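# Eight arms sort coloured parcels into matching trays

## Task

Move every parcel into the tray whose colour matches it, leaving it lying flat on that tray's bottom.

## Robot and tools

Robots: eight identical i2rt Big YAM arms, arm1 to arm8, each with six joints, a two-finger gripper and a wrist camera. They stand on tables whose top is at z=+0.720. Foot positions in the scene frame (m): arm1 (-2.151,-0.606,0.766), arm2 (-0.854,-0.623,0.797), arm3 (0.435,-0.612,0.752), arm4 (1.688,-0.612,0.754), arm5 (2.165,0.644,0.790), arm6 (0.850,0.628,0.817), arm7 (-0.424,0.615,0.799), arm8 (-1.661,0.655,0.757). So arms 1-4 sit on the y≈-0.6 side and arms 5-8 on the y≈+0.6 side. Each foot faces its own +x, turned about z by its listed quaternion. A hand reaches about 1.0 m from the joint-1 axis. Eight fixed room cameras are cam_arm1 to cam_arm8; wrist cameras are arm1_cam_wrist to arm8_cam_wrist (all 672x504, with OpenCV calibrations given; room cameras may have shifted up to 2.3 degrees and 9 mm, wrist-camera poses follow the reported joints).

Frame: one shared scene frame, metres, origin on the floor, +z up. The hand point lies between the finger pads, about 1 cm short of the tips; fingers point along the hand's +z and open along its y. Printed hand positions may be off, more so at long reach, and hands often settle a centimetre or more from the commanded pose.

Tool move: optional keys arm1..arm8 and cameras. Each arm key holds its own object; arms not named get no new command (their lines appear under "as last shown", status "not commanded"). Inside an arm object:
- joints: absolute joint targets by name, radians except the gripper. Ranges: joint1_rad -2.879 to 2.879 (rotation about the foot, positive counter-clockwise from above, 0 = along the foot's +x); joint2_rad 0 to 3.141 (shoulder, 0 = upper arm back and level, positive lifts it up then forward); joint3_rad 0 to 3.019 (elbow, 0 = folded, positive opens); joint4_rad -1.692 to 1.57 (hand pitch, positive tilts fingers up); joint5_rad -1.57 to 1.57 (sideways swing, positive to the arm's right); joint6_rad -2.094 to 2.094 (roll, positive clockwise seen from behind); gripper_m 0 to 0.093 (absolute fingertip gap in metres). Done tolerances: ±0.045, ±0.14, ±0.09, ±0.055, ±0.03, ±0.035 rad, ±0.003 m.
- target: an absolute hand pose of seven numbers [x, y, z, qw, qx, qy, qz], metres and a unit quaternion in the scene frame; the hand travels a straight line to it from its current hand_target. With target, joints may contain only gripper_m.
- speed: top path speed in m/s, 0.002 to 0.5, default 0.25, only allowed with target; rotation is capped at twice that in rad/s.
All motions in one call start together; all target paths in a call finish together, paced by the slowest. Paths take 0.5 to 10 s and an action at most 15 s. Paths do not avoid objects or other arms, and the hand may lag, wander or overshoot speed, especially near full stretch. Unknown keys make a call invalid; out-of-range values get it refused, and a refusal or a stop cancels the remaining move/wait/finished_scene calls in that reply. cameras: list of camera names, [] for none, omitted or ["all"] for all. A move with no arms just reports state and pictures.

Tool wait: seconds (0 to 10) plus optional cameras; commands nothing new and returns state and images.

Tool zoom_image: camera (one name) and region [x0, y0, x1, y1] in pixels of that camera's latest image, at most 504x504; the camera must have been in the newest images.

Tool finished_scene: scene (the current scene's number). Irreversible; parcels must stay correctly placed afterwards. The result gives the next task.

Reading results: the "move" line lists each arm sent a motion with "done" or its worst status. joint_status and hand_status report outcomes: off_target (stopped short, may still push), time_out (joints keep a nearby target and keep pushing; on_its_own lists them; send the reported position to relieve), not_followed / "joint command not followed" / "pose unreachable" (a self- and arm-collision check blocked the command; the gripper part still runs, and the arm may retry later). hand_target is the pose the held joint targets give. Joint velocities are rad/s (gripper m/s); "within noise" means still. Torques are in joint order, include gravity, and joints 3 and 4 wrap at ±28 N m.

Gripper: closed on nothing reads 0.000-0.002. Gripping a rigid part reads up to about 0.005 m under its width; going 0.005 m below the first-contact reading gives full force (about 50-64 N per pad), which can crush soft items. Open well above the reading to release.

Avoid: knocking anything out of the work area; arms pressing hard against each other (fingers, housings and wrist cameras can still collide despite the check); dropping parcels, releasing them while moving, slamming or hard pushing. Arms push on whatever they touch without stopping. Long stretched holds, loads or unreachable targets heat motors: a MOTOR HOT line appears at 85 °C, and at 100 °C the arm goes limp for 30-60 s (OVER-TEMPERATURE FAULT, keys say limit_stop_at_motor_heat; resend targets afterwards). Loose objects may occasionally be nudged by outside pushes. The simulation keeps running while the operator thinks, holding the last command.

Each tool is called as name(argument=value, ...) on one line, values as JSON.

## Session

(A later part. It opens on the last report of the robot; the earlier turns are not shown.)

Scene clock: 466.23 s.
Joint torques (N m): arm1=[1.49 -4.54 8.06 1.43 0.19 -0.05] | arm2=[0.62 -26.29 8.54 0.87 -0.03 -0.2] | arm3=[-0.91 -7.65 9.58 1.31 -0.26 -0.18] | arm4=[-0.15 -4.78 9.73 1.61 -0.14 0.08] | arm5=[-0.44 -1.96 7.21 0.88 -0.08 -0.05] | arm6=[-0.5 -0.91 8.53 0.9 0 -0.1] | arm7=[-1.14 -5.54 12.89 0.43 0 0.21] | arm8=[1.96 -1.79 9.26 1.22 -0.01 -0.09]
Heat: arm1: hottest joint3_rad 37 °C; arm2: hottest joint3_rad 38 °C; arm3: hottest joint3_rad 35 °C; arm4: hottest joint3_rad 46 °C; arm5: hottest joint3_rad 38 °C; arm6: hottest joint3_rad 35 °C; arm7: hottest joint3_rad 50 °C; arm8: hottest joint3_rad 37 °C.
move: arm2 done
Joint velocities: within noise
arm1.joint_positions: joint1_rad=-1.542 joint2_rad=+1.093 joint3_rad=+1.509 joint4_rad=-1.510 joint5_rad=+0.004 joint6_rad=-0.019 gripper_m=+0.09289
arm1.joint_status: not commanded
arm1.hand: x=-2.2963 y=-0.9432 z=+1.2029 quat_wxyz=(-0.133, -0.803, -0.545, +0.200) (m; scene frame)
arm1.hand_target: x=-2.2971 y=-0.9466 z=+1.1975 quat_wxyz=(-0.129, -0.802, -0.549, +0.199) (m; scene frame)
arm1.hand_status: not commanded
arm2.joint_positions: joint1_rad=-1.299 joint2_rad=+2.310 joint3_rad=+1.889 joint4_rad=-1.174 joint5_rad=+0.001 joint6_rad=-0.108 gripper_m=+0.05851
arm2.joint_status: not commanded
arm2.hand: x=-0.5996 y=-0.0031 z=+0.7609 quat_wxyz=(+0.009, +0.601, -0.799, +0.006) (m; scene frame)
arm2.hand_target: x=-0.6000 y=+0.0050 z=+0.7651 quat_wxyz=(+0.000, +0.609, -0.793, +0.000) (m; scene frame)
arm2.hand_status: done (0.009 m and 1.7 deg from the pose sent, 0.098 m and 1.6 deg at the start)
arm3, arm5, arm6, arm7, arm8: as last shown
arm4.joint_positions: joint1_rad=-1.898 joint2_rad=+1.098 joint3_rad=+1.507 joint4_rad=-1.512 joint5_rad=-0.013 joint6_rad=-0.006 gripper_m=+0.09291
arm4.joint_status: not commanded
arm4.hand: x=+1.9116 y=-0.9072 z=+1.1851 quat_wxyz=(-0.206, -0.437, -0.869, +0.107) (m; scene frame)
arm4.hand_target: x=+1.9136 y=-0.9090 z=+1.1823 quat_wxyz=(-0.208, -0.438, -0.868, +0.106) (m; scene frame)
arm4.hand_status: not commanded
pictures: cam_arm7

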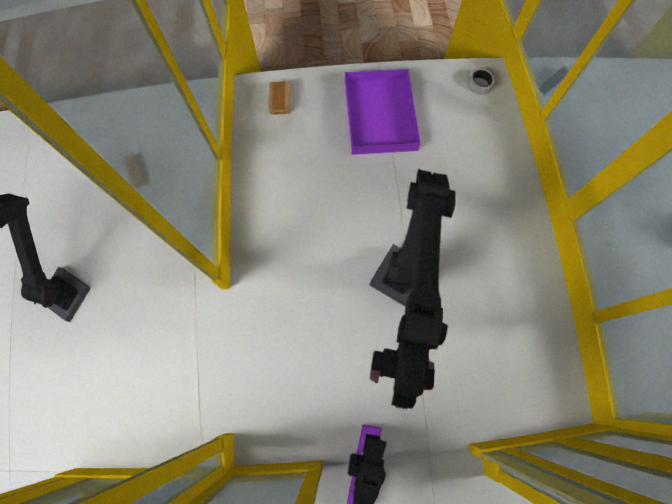

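move(arm2={"target":[-0.6,0.005,0.742,0,-0.6088,0.7934,0],"speed":0.1}, cameras=[])

move(arm2={"joints":{"gripper_m":0.093}}, cameras=[])

move(arm2={"target":[-0.6,0.005,0.93,0,-0.6088,0.7934,0],"speed":0.25}, cameras=[])

move(arm2={"joints":{"joint2_rad":0.9,"joint3_rad":1.5,"joint4_rad":-1.5}}, cameras=[])

move(arm7={"target":[-0.6,0.005,0.83,0,0.7934,0.6088,0],"speed":0.4}, cameras=["arm7_cam_wrist"])

Scene clock: 478.77 s.
Joint torques (N m): arm1=[1.61 -4.66 8.1 1.51 0.18 -0.05] | arm2=[0.62 -24.7 7.51 0.96 -0.03 -0.19] | arm3=[-0.85 -7.71 9.55 1.24 -0.26 -0.18] | arm4=[-0.09 -4.78 9.74 1.61 -0.14 0.08] | arm5=[-0.85 -2.2 7.06 1.1 -0.09 0] | arm6=[-0.38 -0.91 8.53 0.92 0 -0.1] | arm7=[-1.14 -5.54 12.89 0.44 0 0.21] | arm8=[1.85 -2.14 9.26 1.29 -0.01 -0.08]
Heat: arm1: hottest joint3_rad 37 °C; arm2: hottest joint3_rad 38 °C; arm3: hottest joint3_rad 35 °C; arm4: hottest joint3_rad 46 °C; arm5: hottest joint3_rad 38 °C; arm6: hottest joint3_rad 35 °C; arm7: hottest joint3_rad 50 °C; arm8: hottest joint3_rad 37 °C.
move: arm2 off_target
Joint velocities: within noise
arm1, arm4, arm5, arm6, arm7, arm8: as last shown
arm2.joint_positions: joint1_rad=-1.299 joint2_rad=+2.318 joint3_rad=+1.889 joint4_rad=-1.133 joint5_rad=+0.001 joint6_rad=-0.109 gripper_m=+0.05851
arm2.joint_status: not commanded
arm2.hand: x=-0.5964 y=+0.0049 z=+0.7556 quat_wxyz=(-0.005, +0.602, -0.799, -0.002) (m; scene frame)
arm2.hand_target: x=-0.6001 y=+0.0048 z=+0.7422 quat_wxyz=(+0.000, +0.609, -0.793, +0.000) (m; scene frame)
arm2.hand_status: off_target (0.014 m and 1.2 deg from the pose sent, 0.021 m and 1.7 deg at the start)
arm3.joint_positions: joint1_rad=+0.239 joint2_rad=+1.097 joint3_rad=+1.496 joint4_rad=-1.514 joint5_rad=-0.004 joint6_rad=-0.360 gripper_m=+0.09297
arm3.joint_status: not commanded
arm3.hand: x=+0.0884 y=-0.4800 z=+1.1768 quat_wxyz=(-0.082, +0.974, -0.004, -0.209) (m; scene frame)
arm3.hand_target: x=+0.0848 y=-0.4781 z=+1.1789 quat_wxyz=(-0.085, +0.973, +0.002, -0.216) (m; scene frame)
arm3.hand_status: not commanded
pictures: none
No camera images: "cameras" was empty.

Scene clock: 479.40 s.
Joint torques (N m): arm1=[1.26 -4.37 8.02 1.48 0.17 -0.05] | arm2=[0.62 -24.7 7.49 0.95 -0.03 -0.2] | arm3=[-0.91 -7.59 9.57 1.28 -0.26 -0.18] | arm4=[-0.09 -4.84 9.74 1.59 -0.15 0.08] | arm5=[-0.15 -1.85 7.25 0.83 -0.07 0] | arm6=[-0.44 -1.03 8.51 0.92 0 -0.1] | arm7=[-1.03 -5.66 12.89 0.42 0.01 0.21] | arm8=[2.08 -2.08 9.22 1.22 0 -0.09]
Heat: arm1: hottest joint3_rad 37 °C; arm2: hottest joint3_rad 38 °C; arm3: hottest joint3_rad 35 °C; arm4: hottest joint3_rad 46 °C; arm5: hottest joint3_rad 38 °C; arm6: hottest joint3_rad 35 °C; arm7: hottest joint3_rad 50 °C; arm8: hottest joint3_rad 37 °C.
move: arm2 done
Joint velocities: within noise
arm1, arm3, arm4, arm5, arm6, arm7, arm8: as last shown
arm2.joint_positions: joint1_rad=-1.299 joint2_rad=+2.318 joint3_rad=+1.889 joint4_rad=-1.133 joint5_rad=+0.001 joint6_rad=-0.109 gripper_m=+0.09282
arm2.joint_status: all done
arm2.hand: x=-0.5964 y=+0.0049 z=+0.7556 quat_wxyz=(-0.005, +0.602, -0.799, -0.002) (m; scene frame)
arm2.hand_target: x=-0.6001 y=+0.0048 z=+0.7422 quat_wxyz=(+0.000, +0.609, -0.793, +0.000) (m; scene frame)
arm2.hand_status: not commanded
pictures: none
No camera images: "cameras" was empty.

Scene clock: 481.00 s.
Joint torques (N m): arm1=[1.26 -4.42 8.16 1.48 0.17 -0.05] | arm2=[0.62 -23.59 11.77 0.1 -0.03 -0.19] | arm3=[-0.79 -7.65 9.61 1.28 -0.26 -0.19] | arm4=[-0.09 -4.84 9.74 1.61 -0.15 0.08] | arm5=[-0.85 -1.96 7.02 0.95 -0.09 0] | arm6=[-0.5 -0.91 8.53 0.9 0 -0.1] | arm7=[-0.97 -5.6 12.88 0.4 -0.01 0.2] | arm8=[1.9 -2.14 9.24 1.17 -0.03 -0.08]
Heat: arm1: hottest joint3_rad 37 °C; arm2: hottest joint3_rad 38 °C; arm3: hottest joint3_rad 35 °C; arm4: hottest joint3_rad 46 °C; arm5: hottest joint3_rad 38 °C; arm6: hottest joint3_rad 35 °C; arm7: hottest joint3_rad 50 °C; arm8: hottest joint3_rad 37 °C.
move: arm2 off_target
Joint velocities: within noise
arm1, arm3, arm4, arm5, arm6, arm8: as last shown
arm2.joint_positions: joint1_rad=-1.299 joint2_rad=+2.163 joint3_rad=+2.082 joint4_rad=-1.501 joint5_rad=+0.001 joint6_rad=-0.109 gripper_m=+0.09292
arm2.joint_status: not commanded
arm2.hand: x=-0.6006 y=-0.0057 z=+0.9281 quat_wxyz=(+0.004, +0.602, -0.799, +0.003) (m; scene frame)
arm2.hand_target: x=-0.6002 y=+0.0046 z=+0.9298 quat_wxyz=(+0.000, +0.609, -0.793, +0.000) (m; scene frame)
arm2.hand_status: off_target (0.011 m and 1.2 deg from the pose sent, 0.174 m and 1.2 deg at the start)
arm7.joint_positions: joint1_rad=-1.202 joint2_rad=+1.099 joint3_rad=+1.567 joint4_rad=-1.590 joint5_rad=-0.002 joint6_rad=-0.026 gripper_m=+0.09396
arm7.joint_status: not commanded
arm7.hand: x=-0.5194 y=+0.2690 z=+1.2478 quat_wxyz=(-0.132, -0.768, -0.600, +0.178) (m; scene frame)
arm7.hand_target: x=-0.5226 y=+0.2704 z=+1.2612 quat_wxyz=(-0.138, -0.772, -0.592, +0.187) (m; scene frame)
arm7.hand_status: not commanded
pictures: none
No camera images: "cameras" was empty.

Scene clock: 483.00 s.
Joint torques (N m): arm1=[1.67 -4.48 8.02 1.47 0.19 -0.05] | arm2=[0.67 -3.55 8.06 1.66 -0.03 -0.18] | arm3=[-0.85 -7.59 9.63 1.28 -0.26 -0.18] | arm4=[-0.09 -4.84 9.73 1.61 -0.15 0.08] | arm5=[-1.14 -2.02 7.13 0.87 -0.07 -0.02] | arm6=[-0.5 -0.97 8.53 0.9 0 -0.09] | arm7=[-1.03 -5.71 12.88 0.38 0 0.21] | arm8=[1.96 -2.08 9.24 1.25 -0.01 -0.09]
Heat: arm1: hottest joint3_rad 37 °C; arm2: hottest joint3_rad 38 °C; arm3: hottest joint3_rad 35 °C; arm4: hottest joint3_rad 46 °C; arm5: hottest joint3_rad 38 °C; arm6: hottest joint3_rad 35 °C; arm7: hottest joint3_rad 50 °C; arm8: hottest joint3_rad 37 °C.
move: arm2 done
Joint velocities: within noise
arm1, arm3, arm4, arm5, arm6, arm7, arm8: as last shown
arm2.joint_positions: joint1_rad=-1.299 joint2_rad=+0.902 joint3_rad=+1.499 joint4_rad=-1.501 joint5_rad=+0.001 joint6_rad=-0.109 gripper_m=+0.09292
arm2.joint_status: all done
arm2.hand: x=-0.7366 y=-0.3386 z=+1.2891 quat_wxyz=(-0.282, +0.568, -0.755, -0.167) (m; scene frame)
arm2.hand_target: x=-0.7384 y=-0.3384 z=+1.2902 quat_wxyz=(-0.284, +0.575, -0.749, -0.167) (m; scene frame)
arm2.hand_status: not commanded
pictures: none
No camera images: "cameras" was empty.

Scene clock: 485.40 s.
Joint torques (N m): arm1=[1.73 -4.54 8.14 1.47 0.16 -0.05] | arm2=[0.67 -3.6 8.09 1.65 -0.03 -0.18] | arm3=[-0.79 -7.77 9.58 1.28 -0.26 -0.18] | arm4=[-0.09 -4.84 9.73 1.61 -0.14 0.08] | arm5=[-0.97 -1.85 7.23 0.85 -0.06 0.03] | arm6=[-0.44 -1.03 8.54 0.91 0 -0.09] | arm7=[-1.08 -16.26 14.16 -0.32 -0.05 0.18] | arm8=[1.73 -2.14 9.25 1.21 -0.03 -0.09]
Heat: arm1: hottest joint3_rad 37 °C; arm2: hottest joint3_rad 39 °C; arm3: hottest joint3_rad 35 °C; arm4: hottest joint3_rad 46 °C; arm5: hottest joint3_rad 38 °C; arm6: hottest joint3_rad 35 °C; arm7: hottest joint3_rad 50 °C; arm8: hottest joint3_rad 37 °C.
move: arm7 off_target
Joint velocities: within noise
arm1, arm2, arm3, arm4, arm5, arm6, arm8: as last shown
arm7.joint_positions: joint1_rad=-1.204 joint2_rad=+2.106 joint3_rad=+1.690 joint4_rad=-1.183 joint5_rad=-0.002 joint6_rad=-0.026 gripper_m=+0.09396
arm7.joint_status: not commanded
arm7.hand: x=-0.5898 y=+0.0218 z=+0.8191 quat_wxyz=(+0.009, -0.789, -0.615, -0.012) (m; scene frame)
arm7.hand_target: x=-0.5999 y=+0.0060 z=+0.8303 quat_wxyz=(+0.000, -0.793, -0.609, +0.000) (m; scene frame)
arm7.hand_status: off_target (0.022 m and 2.0 deg from the pose sent, 0.501 m and 25.6 deg at the start)
pictures: arm7_cam_wrist
camera_calibration:
arm7_cam_wrist: T_world_to_cam=[[-0.973421, 0.228715, 0.0119156, -0.592019], [0.190693, 0.780585, 0.595251, -0.385711], [0.126842, 0.581702, -0.803451, 0.841516], [0, 0, 0, 1]] pos_world=[-0.609471, -0.0530277, 0.912767]

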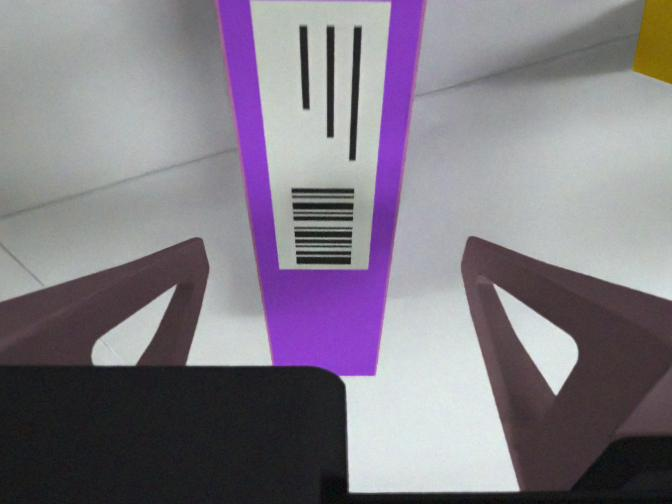

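move(arm7={"target":[-0.587,0.0,0.748,0,0.7934,0.6088,0],"speed":0.2}, cameras=[])

move(arm7={"joints":{"gripper_m":0.045}}, cameras=["arm7_cam_wrist"])

move(arm7={"target":[-0.548,0.182,1.0,0,0.7934,0.6088,0],"speed":0.35}, cameras=[])

move(arm7={"joints":{"joint1_rad":2.162,"joint6_rad":-0.035}}, cameras=[])

move(arm7={"target":[-0.392,1.3,0.875,0,-0.7009,0.7133,0],"speed":0.35}, cameras=["cam_arm7","arm7_cam_wrist"])

Scene clock: 495.43 s.
Joint torques (N m): arm1=[1.67 -4.48 8.1 1.51 0.17 -0.05] | arm2=[0.67 -3.6 8.09 1.65 -0.03 -0.18] | arm3=[-0.91 -7.59 9.58 1.26 -0.27 -0.18] | arm4=[-0.09 -4.84 9.73 1.59 -0.14 0.08] | arm5=[-0.73 -2.14 7.06 0.77 -0.02 -0.01] | arm6=[-0.44 -1.03 8.51 0.91 0 -0.09] | arm7=[0.44 -16.97 9.09 0.5 -0.05 0.23] | arm8=[1.85 -2.14 9.24 1.26 -0.01 -0.1]
Heat: arm1: hottest joint3_rad 37 °C; arm2: hottest joint3_rad 39 °C; arm3: hottest joint3_rad 35 °C; arm4: hottest joint3_rad 46 °C; arm5: hottest joint3_rad 38 °C; arm6: hottest joint3_rad 35 °C; arm7: hottest joint3_rad 51 °C; arm8: hottest joint3_rad 37 °C.
move: arm7 done
Joint velocities: within noise
arm1, arm2, arm3, arm4, arm5, arm6, arm8: as last shown
arm7.joint_positions: joint1_rad=-1.200 joint2_rad=+2.216 joint3_rad=+1.690 joint4_rad=-1.049 joint5_rad=-0.002 joint6_rad=-0.008 gripper_m=+0.09396
arm7.joint_status: not commanded
arm7.hand: x=-0.5919 y=+0.0046 z=+0.7524 quat_wxyz=(+0.002, -0.793, -0.609, -0.003) (m; scene frame)
arm7.hand_target: x=-0.5869 y=+0.0002 z=+0.7479 quat_wxyz=(+0.000, -0.793, -0.609, +0.000) (m; scene frame)
arm7.hand_status: done (0.008 m and 0.4 deg from the pose sent, 0.074 m and 2.0 deg at the start)
pictures: none
No camera images: "cameras" was empty.

Scene clock: 496.03 s.
Joint torques (N m): arm1=[1.79 -4.6 8.16 1.54 0.2 -0.04] | arm2=[0.62 -3.6 8.09 1.65 -0.03 -0.19] | arm3=[-0.91 -7.41 9.58 1.29 -0.27 -0.18] | arm4=[-0.09 -4.78 9.74 1.59 -0.14 0.08] | arm5=[-0.85 -2.43 7.08 1.07 -0.05 0.02] | arm6=[-0.44 -0.97 8.54 0.91 0 -0.09] | arm7=[0.44 -17.32 9.13 0.51 -0.04 0.21] | arm8=[1.85 -2.14 9.25 1.24 -0.02 -0.08]
Heat: arm1: hottest joint3_rad 37 °C; arm2: hottest joint3_rad 39 °C; arm3: hottest joint3_rad 35 °C; arm4: hottest joint3_rad 46 °C; arm5: hottest joint3_rad 38 °C; arm6: hottest joint3_rad 35 °C; arm7: hottest joint3_rad 51 °C; arm8: hottest joint3_rad 37 °C.
move: arm7 off_target
Joint velocities: within noise
arm1, arm2, arm3, arm4: as last shown
arm5.joint_positions: joint1_rad=+1.508 joint2_rad=+0.906 joint3_rad=+1.492 joint4_rad=-1.490 joint5_rad=+0.000 joint6_rad=+0.019 gripper_m=+0.09289
arm5.joint_status: not commanded
arm5.hand: x=+2.0632 y=+0.3454 z=+1.2764 quat_wxyz=(+0.192, +0.774, +0.545, -0.260) (m; scene frame)
arm5.hand_target: x=+2.0643 y=+0.3495 z=+1.2805 quat_wxyz=(+0.194, +0.775, +0.542, -0.262) (m; scene frame)
arm5.hand_status: not commanded
arm6.joint_positions: joint1_rad=-1.353 joint2_rad=+0.896 joint3_rad=+1.494 joint4_rad=-1.494 joint5_rad=+0.000 joint6_rad=-0.084 gripper_m=+0.09289
arm6.joint_status: not commanded
arm6.hand: x=+0.7300 y=+0.3451 z=+1.3088 quat_wxyz=(-0.171, -0.764, -0.554, +0.284) (m; scene frame)
arm6.hand_target: x=+0.7307 y=+0.3449 z=+1.3094 quat_wxyz=(-0.170, -0.764, -0.555, +0.282) (m; scene frame)
arm6.hand_status: not commanded
arm7.joint_positions: joint1_rad=-1.200 joint2_rad=+2.216 joint3_rad=+1.690 joint4_rad=-1.049 joint5_rad=-0.002 joint6_rad=-0.007 gripper_m=+0.05958
arm7.joint_status: gripper_m off_target (ended at +0.05961, target +0.04500)
arm7.hand: x=-0.5919 y=+0.0046 z=+0.7524 quat_wxyz=(+0.002, -0.793, -0.609, -0.003) (m; scene frame)
arm7.hand_target: x=-0.5869 y=+0.0002 z=+0.7479 quat_wxyz=(+0.000, -0.793, -0.609, +0.000) (m; scene frame)
arm7.hand_status: not commanded
arm8.joint_positions: joint1_rad=+0.283 joint2_rad=+0.901 joint3_rad=+1.501 joint4_rad=-1.508 joint5_rad=-0.002 joint6_rad=+0.031 gripper_m=+0.09293
arm8.joint_status: not commanded
arm8.hand: x=-1.7586 y=+0.3650 z=+1.2492 quat_wxyz=(-0.195, -0.776, -0.540, +0.261) (m; scene frame)
arm8.hand_target: x=-1.7593 y=+0.3640 z=+1.2501 quat_wxyz=(-0.196, -0.773, -0.541, +0.265) (m; scene frame)
arm8.hand_status: not commanded
pictures: arm7_cam_wrist
camera_calibration:
arm7_cam_wrist: T_world_to_cam=[[-0.969738, 0.243798, 0.0130374, -0.588102], [0.206618, 0.791057, 0.575793, -0.308249], [0.130064, 0.561062, -0.817492, 0.810781], [0, 0, 0, 1]] pos_world=[-0.612069, -0.0676775, 0.847962]

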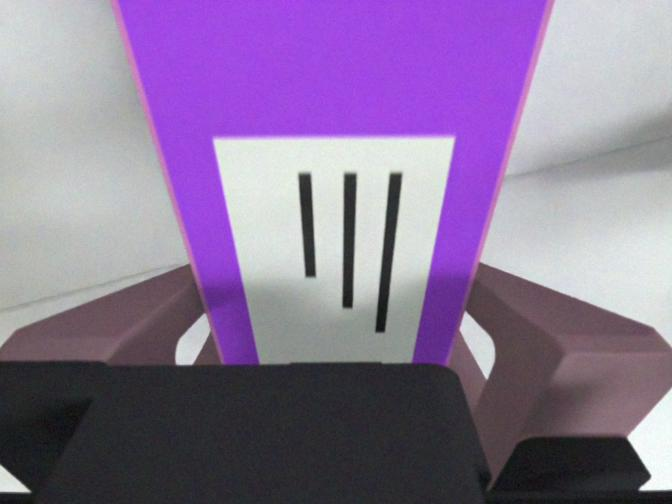

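Scene clock: 497.80 s.
Joint torques (N m): arm1=[1.61 -4.42 8.01 1.57 0.18 -0.05] | arm2=[0.62 -3.66 8.09 1.65 -0.03 -0.18] | arm3=[-0.79 -7.59 9.57 1.26 -0.27 -0.19] | arm4=[-0.09 -4.84 9.73 1.61 -0.14 0.08] | arm5=[-0.62 -1.61 7.01 1.09 -0.11 0.01] | arm6=[-0.5 -0.97 8.53 0.9 -0.01 -0.1] | arm7=[-1.2 -11.22 9.02 -0.2 -0.06 0.02] | arm8=[1.85 -1.96 9.2 1.16 -0.02 -0.08]
Heat: arm1: hottest joint3_rad 37 °C; arm2: hottest joint3_rad 39 °C; arm3: hottest joint3_rad 35 °C; arm4: hottest joint3_rad 46 °C; arm5: hottest joint3_rad 38 °C; arm6: hottest joint3_rad 35 °C; arm7: hottest joint3_rad 51 °C; arm8: hottest joint3_rad 37 °C.
move: arm7 done
Joint velocities: within noise
arm1.joint_positions: joint1_rad=-1.542 joint2_rad=+1.093 joint3_rad=+1.509 joint4_rad=-1.510 joint5_rad=+0.004 joint6_rad=-0.019 gripper_m=+0.09289
arm1.joint_status: not commanded
arm1.hand: x=-2.2963 y=-0.9432 z=+1.2029 quat_wxyz=(-0.133, -0.803, -0.545, +0.200) (m; scene frame)
arm1.hand_target: x=-2.2971 y=-0.9466 z=+1.1975 quat_wxyz=(-0.129, -0.802, -0.549, +0.199) (m; scene frame)
arm1.hand_status: not commanded
arm2, arm3, arm5, arm6, arm8: as last shown
arm4.joint_positions: joint1_rad=-1.898 joint2_rad=+1.098 joint3_rad=+1.507 joint4_rad=-1.512 joint5_rad=-0.013 joint6_rad=-0.006 gripper_m=+0.09291
arm4.joint_status: not commanded
arm4.hand: x=+1.9116 y=-0.9072 z=+1.1851 quat_wxyz=(-0.206, -0.437, -0.869, +0.107) (m; scene frame)
arm4.hand_target: x=+1.9136 y=-0.9090 z=+1.1823 quat_wxyz=(-0.208, -0.438, -0.868, +0.106) (m; scene frame)
arm4.hand_status: not commanded
arm7.joint_positions: joint1_rad=-1.202 joint2_rad=+1.525 joint3_rad=+1.370 joint4_rad=-1.390 joint5_rad=-0.002 joint6_rad=-0.008 gripper_m=+0.05958
arm7.joint_status: not commanded
arm7.hand: x=-0.5456 y=+0.1750 z=+1.0050 quat_wxyz=(-0.007, -0.794, -0.608, +0.009) (m; scene frame)
arm7.hand_target: x=-0.5479 y=+0.1820 z=+1.0000 quat_wxyz=(+0.000, -0.793, -0.609, +0.000) (m; scene frame)
arm7.hand_status: done (0.009 m and 1.3 deg from the pose sent, 0.308 m and 0.3 deg at the start)
pictures: none
No camera images: "cameras" was empty.

Scene clock: 501.23 s.
Joint torques (N m): arm1=[1.32 -4.42 8.06 1.52 0.18 -0.06] | arm2=[0.67 -3.66 8.09 1.65 -0.03 -0.18] | arm3=[-0.85 -7.59 9.57 1.28 -0.26 -0.19] | arm4=[-0.09 -4.84 9.73 1.59 -0.14 0.08] | arm5=[-0.62 -2.43 7.19 0.92 -0.06 -0.01] | arm6=[-0.44 -1.03 8.53 0.91 0 -0.1] | arm7=[-0.56 -11.11 9.02 -0.2 0 0.05] | arm8=[1.96 -1.85 9.18 1.2 -0.03 -0.09]
Heat: arm1: hottest joint3_rad 37 °C; arm2: hottest joint3_rad 39 °C; arm3: hottest joint3_rad 35 °C; arm4: hottest joint3_rad 46 °C; arm5: hottest joint3_rad 38 °C; arm6: hottest joint3_rad 35 °C; arm7: hottest joint3_rad 50 °C; arm8: hottest joint3_rad 37 °C.
move: arm7 done
Joint velocities: within noise
arm1, arm2, arm4, arm5, arm6, arm8: as last shown
arm3.joint_positions: joint1_rad=+0.239 joint2_rad=+1.097 joint3_rad=+1.496 joint4_rad=-1.514 joint5_rad=-0.004 joint6_rad=-0.360 gripper_m=+0.09297
arm3.joint_status: not commanded
arm3.hand: x=+0.0884 y=-0.4800 z=+1.1768 quat_wxyz=(-0.082, +0.974, -0.004, -0.209) (m; scene frame)
arm3.hand_target: x=+0.0848 y=-0.4781 z=+1.1789 quat_wxyz=(-0.085, +0.973, +0.002, -0.216) (m; scene frame)
arm3.hand_status: not commanded
arm7.joint_positions: joint1_rad=+2.165 joint2_rad=+1.525 joint3_rad=+1.370 joint4_rad=-1.390 joint5_rad=-0.003 joint6_rad=-0.028 gripper_m=+0.05955
arm7.joint_status: all done
arm7.hand: x=-0.4027 y=+1.0697 z=+1.0073 quat_wxyz=(-0.009, +0.701, -0.713, -0.011) (m; scene frame)
arm7.hand_target: x=-0.4016 y=+1.0636 z=+1.0023 quat_wxyz=(-0.001, +0.702, -0.712, -0.002) (m; scene frame)
arm7.hand_status: not commanded
pictures: none
No camera images: "cameras" was empty.

Scene clock: 503.13 s.
Joint torques (N m): arm1=[1.32 -4.72 8.03 1.47 0.18 -0.05] | arm2=[0.62 -3.66 8.08 1.65 -0.03 -0.19] | arm3=[-0.85 -7.77 9.61 1.26 -0.27 -0.19] | arm4=[-0.09 -4.84 9.73 1.61 -0.14 0.08] | arm5=[-0.91 -1.79 7.08 0.96 -0.07 -0.02] | arm6=[-0.44 -1.03 8.53 0.91 0 -0.09] | arm7=[-0.09 -17.79 15.34 -0.24 0.09 0.12] | arm8=[2.02 -2.02 9.2 1.28 -0.03 -0.07]
Heat: arm1: hottest joint3_rad 37 °C; arm2: hottest joint3_rad 39 °C; arm3: hottest joint3_rad 35 °C; arm4: hottest joint3_rad 46 °C; arm5: hottest joint3_rad 38 °C; arm6: hottest joint3_rad 35 °C; arm7: hottest joint3_rad 51 °C; arm8: hottest joint3_rad 37 °C.
move: arm7 off_target
Joint velocities: within noise
arm1, arm2, arm3, arm4, arm5, arm6, arm8: as last shown
arm7.joint_positions: joint1_rad=+2.165 joint2_rad=+2.220 joint3_rad=+1.998 joint4_rad=-1.387 joint5_rad=-0.003 joint6_rad=-0.028 gripper_m=+0.05956
arm7.joint_status: not commanded
arm7.hand: x=-0.3931 y=+1.2820 z=+0.8625 quat_wxyz=(+0.014, +0.701, -0.713, +0.011) (m; scene frame)
arm7.hand_target: x=-0.3921 y=+1.2988 z=+0.8752 quat_wxyz=(+0.000, +0.701, -0.713, +0.000) (m; scene frame)
arm7.hand_status: off_target (0.022 m and 2.0 deg from the pose sent, 0.266 m and 1.6 deg at the start)
pictures: arm7_cam_wrist, cam_arm7
camera_calibration:
arm7_cam_wrist: T_world_to_cam=[[0.999964, -0.00165538, 0.00829815, 0.384825], [-0.00629625, -0.800733, 0.598989, 0.513832], [0.00565304, -0.59902, -0.800714, 1.58207], [0, 0, 0, 1]] pos_world=[-0.39052, 1.35977, 0.955815]

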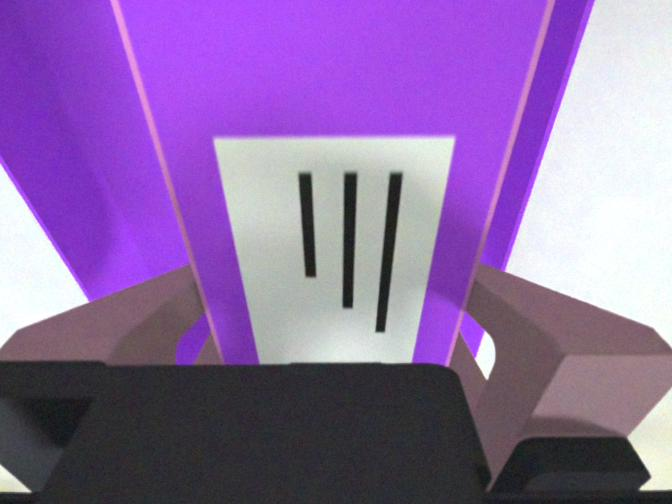

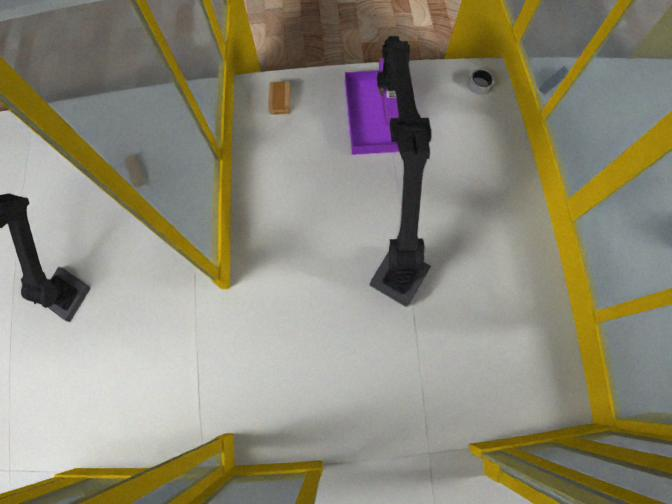

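move(arm7={"target":[-0.412,1.278,0.845,0,-0.7009,0.7133,0],"speed":0.2}, cameras=["cam_arm7","arm7_cam_wrist"])

zoom_image(camera="cam_arm7", region=[320, 30, 460, 170])

Scene clock: 515.27 s.
Joint torques (N m): arm1=[1.49 -4.31 8.1 1.52 0.2 -0.05] | arm2=[0.67 -3.6 8.08 1.65 -0.03 -0.18] | arm3=[-0.85 -7.65 9.58 1.31 -0.27 -0.18] | arm4=[-0.09 -4.84 9.74 1.59 -0.15 0.08] | arm5=[-1.14 -1.61 7.08 1.03 -0.07 -0.03] | arm6=[-0.44 -0.97 8.53 0.91 0 -0.09] | arm7=[-0.15 -20.13 8.8 0.49 0.07 0.23] | arm8=[1.9 -1.96 9.2 1.22 -0.02 -0.09]
Heat: arm1: hottest joint3_rad 37 °C; arm2: hottest joint3_rad 39 °C; arm3: hottest joint3_rad 35 °C; arm4: hottest joint3_rad 46 °C; arm5: hottest joint3_rad 38 °C; arm6: hottest joint3_rad 35 °C; arm7: hottest joint3_rad 52 °C; arm8: hottest joint3_rad 37 °C.
move: arm7 done
Joint velocities: within noise
arm1, arm2, arm3, arm4, arm5, arm6, arm8: as last shown
arm7.joint_positions: joint1_rad=+2.189 joint2_rad=+2.213 joint3_rad=+1.915 joint4_rad=-1.297 joint5_rad=-0.003 joint6_rad=-0.009 gripper_m=+0.05956
arm7.joint_status: not commanded
arm7.hand: x=-0.4094 y=+1.2767 z=+0.8359 quat_wxyz=(+0.009, +0.703, -0.711, +0.006) (m; scene frame)
arm7.hand_target: x=-0.4119 y=+1.2779 z=+0.8448 quat_wxyz=(+0.000, +0.701, -0.713, +0.000) (m; scene frame)
arm7.hand_status: done (0.010 m and 1.3 deg from the pose sent, 0.026 m and 2.0 deg at the start)
pictures: arm7_cam_wrist, cam_arm7
camera_calibration:
arm7_cam_wrist: T_world_to_cam=[[0.999946, 0.00357598, 0.00975184, 0.393511], [-0.00284566, -0.808627, 0.588314, 0.545805], [0.00998941, -0.58831, -0.808574, 1.55237], [0, 0, 0, 1]] pos_world=[-0.407444, 1.35322, 0.93026]

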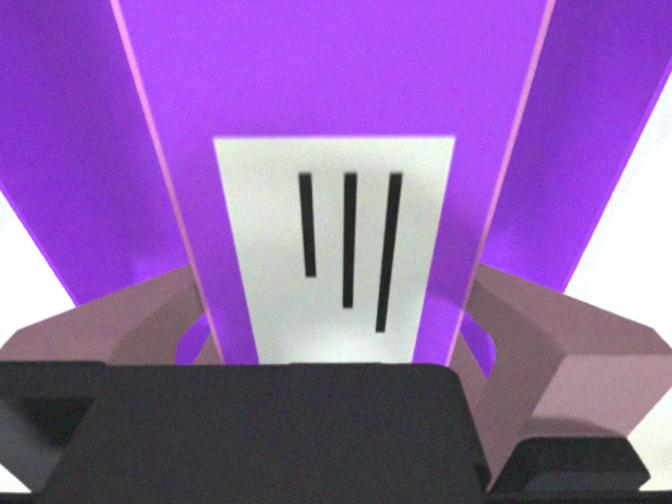

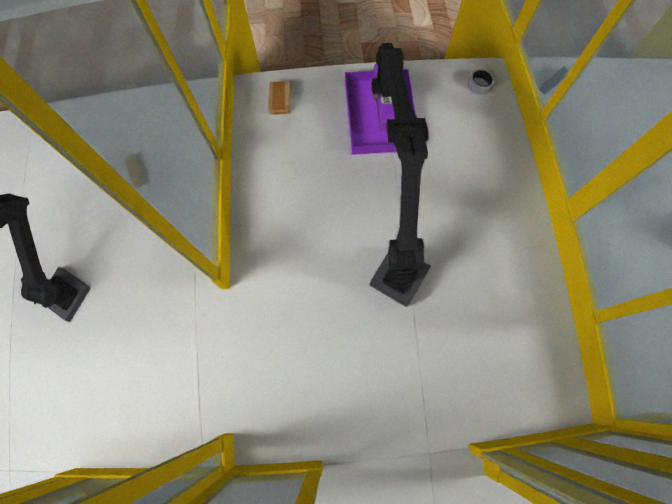

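Scaled by 3.600.

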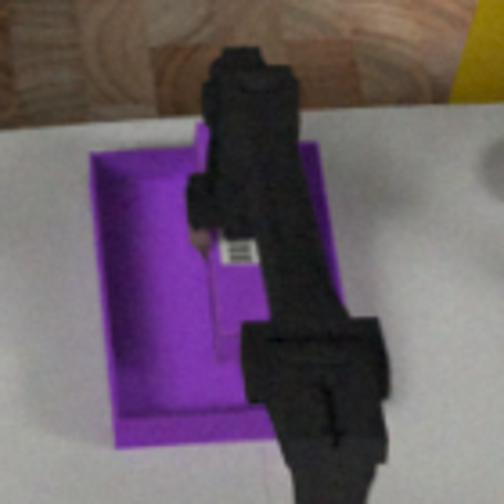

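move(arm7={"target":[-0.412,1.25,0.835,0,-0.7009,0.7133,0],"speed":0.2}, cameras=[])

move(arm7={"target":[-0.412,1.253,0.785,0,-0.7009,0.7133,0],"speed":0.15}, cameras=["cam_arm7"])

zoom_image(camera="cam_arm7", region=[320, 30, 460, 170])

Scene clock: 529.93 s.
Joint torques (N m): arm1=[1.32 -4.42 7.99 1.58 0.17 -0.05] | arm2=[0.62 -3.6 8.09 1.65 -0.03 -0.18] | arm3=[-0.73 -7.53 9.59 1.32 -0.27 -0.18] | arm4=[-0.09 -4.78 9.73 1.59 -0.15 0.08] | arm5=[-0.5 -2.08 7.09 0.92 -0.08 0.01] | arm6=[-0.5 -0.97 8.53 0.91 0 -0.09] | arm7=[-0.09 -19.37 8.32 0.49 0.09 0.21] | arm8=[1.9 -1.85 9.26 1.24 -0.01 -0.08]
Heat: arm1: hottest joint3_rad 37 °C; arm2: hottest joint3_rad 39 °C; arm3: hottest joint3_rad 35 °C; arm4: hottest joint3_rad 46 °C; arm5: hottest joint3_rad 38 °C; arm6: hottest joint3_rad 35 °C; arm7: hottest joint3_rad 50 °C; arm8: hottest joint3_rad 37 °C.
move: arm7 done
Joint velocities: within noise
arm1, arm3, arm4, arm5, arm6, arm8: as last shown
arm2.joint_positions: joint1_rad=-1.299 joint2_rad=+0.902 joint3_rad=+1.499 joint4_rad=-1.501 joint5_rad=+0.001 joint6_rad=-0.109 gripper_m=+0.09292
arm2.joint_status: not commanded
arm2.hand: x=-0.7366 y=-0.3386 z=+1.2891 quat_wxyz=(-0.282, +0.568, -0.755, -0.167) (m; scene frame)
arm2.hand_target: x=-0.7384 y=-0.3384 z=+1.2902 quat_wxyz=(-0.284, +0.575, -0.749, -0.167) (m; scene frame)
arm2.hand_status: not commanded
arm7.joint_positions: joint1_rad=+2.189 joint2_rad=+2.149 joint3_rad=+1.774 joint4_rad=-1.220 joint5_rad=-0.003 joint6_rad=-0.009 gripper_m=+0.05956
arm7.joint_status: not commanded
arm7.hand: x=-0.4100 y=+1.2497 z=+0.8258 quat_wxyz=(+0.009, +0.703, -0.711, +0.006) (m; scene frame)
arm7.hand_target: x=-0.4119 y=+1.2500 z=+0.8349 quat_wxyz=(+0.000, +0.701, -0.713, +0.000) (m; scene frame)
arm7.hand_status: done (0.009 m and 1.3 deg from the pose sent, 0.027 m and 1.3 deg at the start)
pictures: none
No camera images: "cameras" was empty.

Scene clock: 531.07 s.
Joint torques (N m): arm1=[1.67 -4.72 8.14 1.58 0.16 -0.06] | arm2=[0.67 -3.6 8.09 1.65 -0.03 -0.18] | arm3=[-0.79 -7.59 9.59 1.29 -0.27 -0.19] | arm4=[-0.09 -4.84 9.73 1.59 -0.14 0.08] | arm5=[-0.73 -2.32 7.1 1.01 -0.06 -0.01] | arm6=[-0.44 -0.97 8.53 0.91 0 -0.1] | arm7=[0.03 -16.97 8.39 0.43 0.08 0.2] | arm8=[2.02 -1.85 9.24 1.29 -0.02 -0.11]
Heat: arm1: hottest joint3_rad 37 °C; arm2: hottest joint3_rad 39 °C; arm3: hottest joint3_rad 35 °C; arm4: hottest joint3_rad 46 °C; arm5: hottest joint3_rad 38 °C; arm6: hottest joint3_rad 35 °C; arm7: hottest joint3_rad 50 °C; arm8: hottest joint3_rad 37 °C.
move: arm7 off_target
Joint velocities: within noise
arm1, arm2, arm3, arm4, arm5, arm6, arm8: as last shown
arm7.joint_positions: joint1_rad=+2.189 joint2_rad=+2.174 joint3_rad=+1.737 joint4_rad=-1.125 joint5_rad=-0.003 joint6_rad=-0.009 gripper_m=+0.05956
arm7.joint_status: not commanded
arm7.hand: x=-0.4099 y=+1.2556 z=+0.7973 quat_wxyz=(-0.003, +0.703, -0.711, -0.005) (m; scene frame)
arm7.hand_target: x=-0.4119 y=+1.2528 z=+0.7853 quat_wxyz=(+0.000, +0.701, -0.713, +0.000) (m; scene frame)
arm7.hand_status: off_target (0.013 m and 0.7 deg from the pose sent, 0.041 m and 1.3 deg at the start)
pictures: cam_arm7

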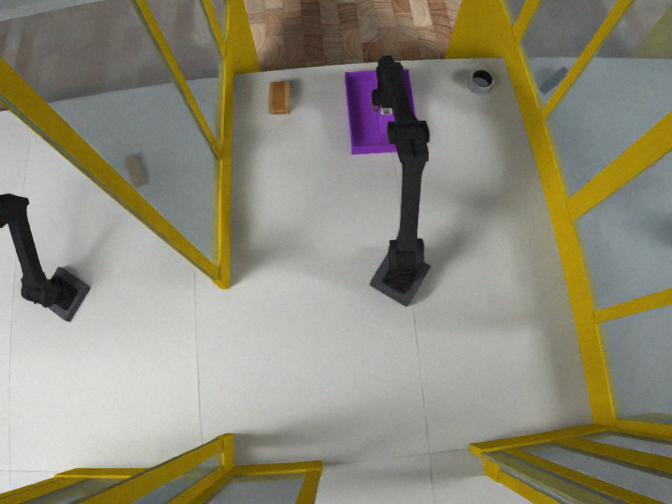

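Scaled by 3.600.

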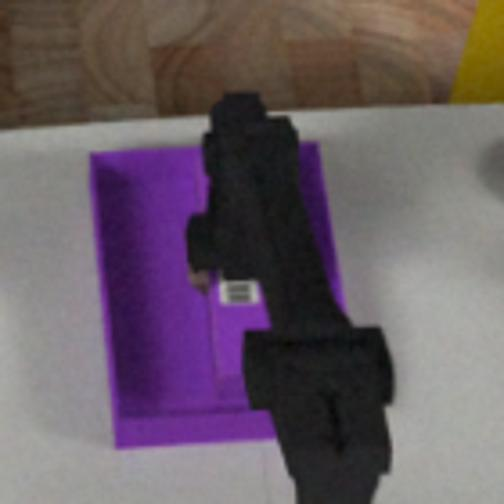

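move(arm7={"target":[-0.412,1.252,0.748,0,-0.7009,0.7133,0],"speed":0.1}, cameras=[])

move(arm7={"joints":{"gripper_m":0.093}}, cameras=[])

move(arm7={"target":[-0.412,1.25,0.93,0,-0.7009,0.7133,0],"speed":0.25}, cameras=[])

move(arm7={"joints":{"joint2_rad":1.1,"joint3_rad":1.5,"joint4_rad":-1.5}}, cameras=["cam_arm7"])

zoom_image(camera="cam_arm7", region=[320, 30, 460, 170])

Scene clock: 540.50 s.
Joint torques (N m): arm1=[1.61 -5.19 8.08 1.5 0.17 -0.05] | arm2=[0.67 -3.6 8.09 1.65 -0.03 -0.18] | arm3=[-0.91 -7.65 9.57 1.25 -0.25 -0.18] | arm4=[-0.09 -4.78 9.73 1.59 -0.15 0.08] | arm5=[-0.62 -1.67 7.24 0.92 -0.05 0] | arm6=[-0.5 -1.03 8.53 0.9 -0.01 -0.1] | arm7=[-0.03 -17.38 8.16 0.55 0.07 0.2] | arm8=[1.9 -1.85 9.26 1.26 -0.01 -0.07]
Heat: arm1: hottest joint3_rad 37 °C; arm2: hottest joint3_rad 39 °C; arm3: hottest joint3_rad 35 °C; arm4: hottest joint3_rad 45 °C; arm5: hottest joint3_rad 38 °C; arm6: hottest joint3_rad 35 °C; arm7: hottest joint3_rad 50 °C; arm8: hottest joint3_rad 37 °C.
move: arm7 done
Joint velocities: within noise
arm1, arm2, arm3, arm4, arm5, arm6, arm8: as last shown
arm7.joint_positions: joint1_rad=+2.189 joint2_rad=+2.223 joint3_rad=+1.709 joint4_rad=-1.053 joint5_rad=-0.003 joint6_rad=-0.009 gripper_m=+0.05956
arm7.joint_status: not commanded
arm7.hand: x=-0.4100 y=+1.2538 z=+0.7572 quat_wxyz=(-0.001, +0.703, -0.712, -0.003) (m; scene frame)
arm7.hand_target: x=-0.4119 y=+1.2518 z=+0.7481 quat_wxyz=(+0.000, +0.701, -0.713, +0.000) (m; scene frame)
arm7.hand_status: done (0.010 m and 0.5 deg from the pose sent, 0.049 m and 0.7 deg at the start)
pictures: none
No camera images: "cameras" was empty.

Scene clock: 541.13 s.
Joint torques (N m): arm1=[1.55 -4.6 8.17 1.39 0.18 -0.07] | arm2=[0.62 -3.6 8.09 1.65 -0.03 -0.18] | arm3=[-0.79 -7.59 9.59 1.28 -0.26 -0.18] | arm4=[-0.09 -4.84 9.73 1.61 -0.14 0.08] | arm5=[-0.32 -1.61 6.94 1.02 -0.07 0] | arm6=[-0.44 -0.91 8.54 0.91 0 -0.09] | arm7=[0.15 -17.44 8.27 0.54 0.08 0.21] | arm8=[1.61 -2.26 9.24 1.24 -0.01 -0.08]
Heat: arm1: hottest joint3_rad 37 °C; arm2: hottest joint3_rad 39 °C; arm3: hottest joint3_rad 35 °C; arm4: hottest joint3_rad 45 °C; arm5: hottest joint3_rad 38 °C; arm6: hottest joint3_rad 35 °C; arm7: hottest joint3_rad 50 °C; arm8: hottest joint3_rad 37 °C.
move: arm7 done
Joint velocities: within noise
arm1, arm2, arm3, arm4: as last shown
arm5.joint_positions: joint1_rad=+1.508 joint2_rad=+0.906 joint3_rad=+1.492 joint4_rad=-1.490 joint5_rad=+0.000 joint6_rad=+0.019 gripper_m=+0.09289
arm5.joint_status: not commanded
arm5.hand: x=+2.0632 y=+0.3454 z=+1.2764 quat_wxyz=(+0.192, +0.774, +0.545, -0.260) (m; scene frame)
arm5.hand_target: x=+2.0643 y=+0.3495 z=+1.2805 quat_wxyz=(+0.194, +0.775, +0.542, -0.262) (m; scene frame)
arm5.hand_status: not commanded
arm6.joint_positions: joint1_rad=-1.353 joint2_rad=+0.896 joint3_rad=+1.494 joint4_rad=-1.494 joint5_rad=+0.000 joint6_rad=-0.084 gripper_m=+0.09289
arm6.joint_status: not commanded
arm6.hand: x=+0.7300 y=+0.3451 z=+1.3088 quat_wxyz=(-0.171, -0.764, -0.554, +0.284) (m; scene frame)
arm6.hand_target: x=+0.7307 y=+0.3449 z=+1.3094 quat_wxyz=(-0.170, -0.764, -0.555, +0.282) (m; scene frame)
arm6.hand_status: not commanded
arm7.joint_positions: joint1_rad=+2.189 joint2_rad=+2.223 joint3_rad=+1.709 joint4_rad=-1.053 joint5_rad=-0.003 joint6_rad=-0.009 gripper_m=+0.09283
arm7.joint_status: all done
arm7.hand: x=-0.4100 y=+1.2538 z=+0.7572 quat_wxyz=(-0.001, +0.703, -0.712, -0.003) (m; scene frame)
arm7.hand_target: x=-0.4119 y=+1.2518 z=+0.7481 quat_wxyz=(+0.000, +0.701, -0.713, +0.000) (m; scene frame)
arm7.hand_status: not commanded
arm8.joint_positions: joint1_rad=+0.283 joint2_rad=+0.901 joint3_rad=+1.501 joint4_rad=-1.508 joint5_rad=-0.002 joint6_rad=+0.031 gripper_m=+0.09293
arm8.joint_status: not commanded
arm8.hand: x=-1.7586 y=+0.3650 z=+1.2492 quat_wxyz=(-0.195, -0.776, -0.540, +0.261) (m; scene frame)
arm8.hand_target: x=-1.7593 y=+0.3640 z=+1.2501 quat_wxyz=(-0.196, -0.773, -0.541, +0.265) (m; scene frame)
arm8.hand_status: not commanded
pictures: none
No camera images: "cameras" was empty.

Scene clock: 542.70 s.
Joint torques (N m): arm1=[1.79 -4.37 8.05 1.48 0.17 -0.05] | arm2=[0.67 -3.66 8.09 1.65 -0.03 -0.18] | arm3=[-1.08 -7.77 9.57 1.25 -0.26 -0.19] | arm4=[-0.09 -4.78 9.73 1.59 -0.15 0.08] | arm5=[-0.91 -1.61 7.08 0.94 -0.06 0.02] | arm6=[-0.44 -0.97 8.53 0.91 0 -0.1] | arm7=[0.09 -16.62 14.82 -0.34 0.07 0.2] | arm8=[1.73 -2.08 9.26 1.24 0.01 -0.08]
Heat: arm1: hottest joint3_rad 37 °C; arm2: hottest joint3_rad 39 °C; arm3: hottest joint3_rad 35 °C; arm4: hottest joint3_rad 45 °C; arm5: hottest joint3_rad 38 °C; arm6: hottest joint3_rad 35 °C; arm7: hottest joint3_rad 50 °C; arm8: hottest joint3_rad 37 °C.
move: arm7 off_target
Joint velocities: within noise
arm1.joint_positions: joint1_rad=-1.542 joint2_rad=+1.093 joint3_rad=+1.509 joint4_rad=-1.510 joint5_rad=+0.004 joint6_rad=-0.019 gripper_m=+0.09289
arm1.joint_status: not commanded
arm1.hand: x=-2.2963 y=-0.9432 z=+1.2029 quat_wxyz=(-0.133, -0.803, -0.545, +0.200) (m; scene frame)
arm1.hand_target: x=-2.2971 y=-0.9466 z=+1.1975 quat_wxyz=(-0.129, -0.802, -0.549, +0.199) (m; scene frame)
arm1.hand_status: not commanded
arm2, arm3, arm5, arm6, arm8: as last shown
arm4.joint_positions: joint1_rad=-1.898 joint2_rad=+1.098 joint3_rad=+1.507 joint4_rad=-1.512 joint5_rad=-0.013 joint6_rad=-0.006 gripper_m=+0.09291
arm4.joint_status: not commanded
arm4.hand: x=+1.9116 y=-0.9072 z=+1.1851 quat_wxyz=(-0.206, -0.437, -0.869, +0.107) (m; scene frame)
arm4.hand_target: x=+1.9136 y=-0.9090 z=+1.1823 quat_wxyz=(-0.208, -0.438, -0.868, +0.106) (m; scene frame)
arm4.hand_status: not commanded
arm7.joint_positions: joint1_rad=+2.189 joint2_rad=+2.043 joint3_rad=+1.841 joint4_rad=-1.406 joint5_rad=-0.003 joint6_rad=-0.009 gripper_m=+0.09293
arm7.joint_status: not commanded
arm7.hand: x=-0.4103 y=+1.2339 z=+0.9151 quat_wxyz=(+0.014, +0.703, -0.711, +0.011) (m; scene frame)
arm7.hand_target: x=-0.4120 y=+1.2490 z=+0.9303 quat_wxyz=(+0.000, +0.701, -0.713, -0.001) (m; scene frame)
arm7.hand_status: off_target (0.022 m and 2.1 deg from the pose sent, 0.173 m and 0.5 deg at the start)
pictures: none
No camera images: "cameras" was empty.

Scene clock: 544.50 s.
Joint torques (N m): arm1=[1.9 -4.78 8.09 1.47 0.17 -0.04] | arm2=[0.62 -3.6 8.08 1.65 -0.03 -0.18] | arm3=[-0.91 -7.59 9.59 1.28 -0.26 -0.18] | arm4=[-0.15 -4.78 9.73 1.61 -0.15 0.08] | arm5=[-0.91 -1.85 7.12 0.87 -0.08 0.02] | arm6=[-0.38 -0.97 8.53 0.92 0 -0.09] | arm7=[0.09 -5.07 9.35 0.5 0.06 0.21] | arm8=[2.02 -1.9 9.35 1.25 -0.01 -0.07]
Heat: arm1: hottest joint3_rad 37 °C; arm2: hottest joint3_rad 39 °C; arm3: hottest joint3_rad 35 °C; arm4: hottest joint3_rad 45 °C; arm5: hottest joint3_rad 38 °C; arm6: hottest joint3_rad 35 °C; arm7: hottest joint3_rad 50 °C; arm8: hottest joint3_rad 37 °C.
move: arm7 done
Joint velocities: within noise
arm1, arm2, arm4, arm5, arm6, arm8: as last shown
arm3.joint_positions: joint1_rad=+0.239 joint2_rad=+1.097 joint3_rad=+1.496 joint4_rad=-1.514 joint5_rad=-0.004 joint6_rad=-0.360 gripper_m=+0.09297
arm3.joint_status: not commanded
arm3.hand: x=+0.0884 y=-0.4800 z=+1.1768 quat_wxyz=(-0.082, +0.974, -0.004, -0.209) (m; scene frame)
arm3.hand_target: x=+0.0848 y=-0.4781 z=+1.1789 quat_wxyz=(-0.085, +0.973, +0.002, -0.216) (m; scene frame)
arm3.hand_status: not commanded
arm7.joint_positions: joint1_rad=+2.189 joint2_rad=+1.096 joint3_rad=+1.511 joint4_rad=-1.490 joint5_rad=-0.003 joint6_rad=-0.009 gripper_m=+0.09293
arm7.joint_status: all done
arm7.hand: x=-0.4154 y=+0.9890 z=+1.2364 quat_wxyz=(-0.176, +0.681, -0.689, -0.173) (m; scene frame)
arm7.hand_target: x=-0.4164 y=+0.9875 z=+1.2286 quat_wxyz=(-0.167, +0.681, -0.693, -0.164) (m; scene frame)
arm7.hand_status: not commanded
pictures: cam_arm7

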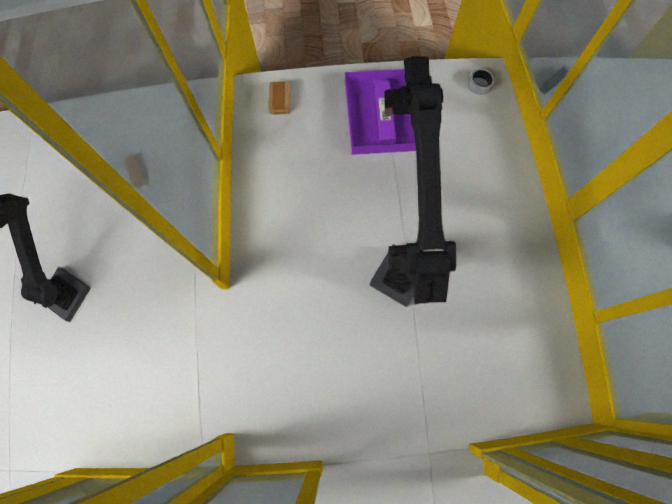

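Scaled by 3.600.

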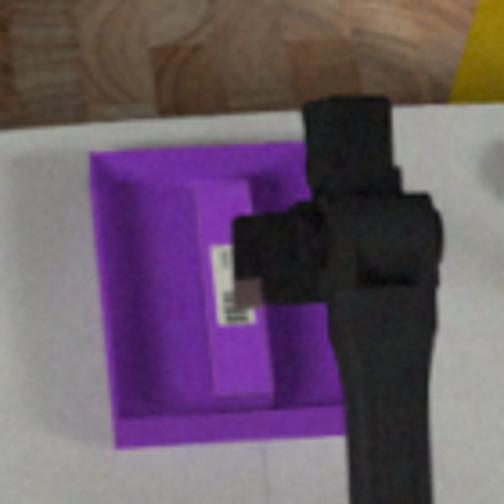

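Flat inside.

finished_scene(scene=2)

The scene is finished: the task was done.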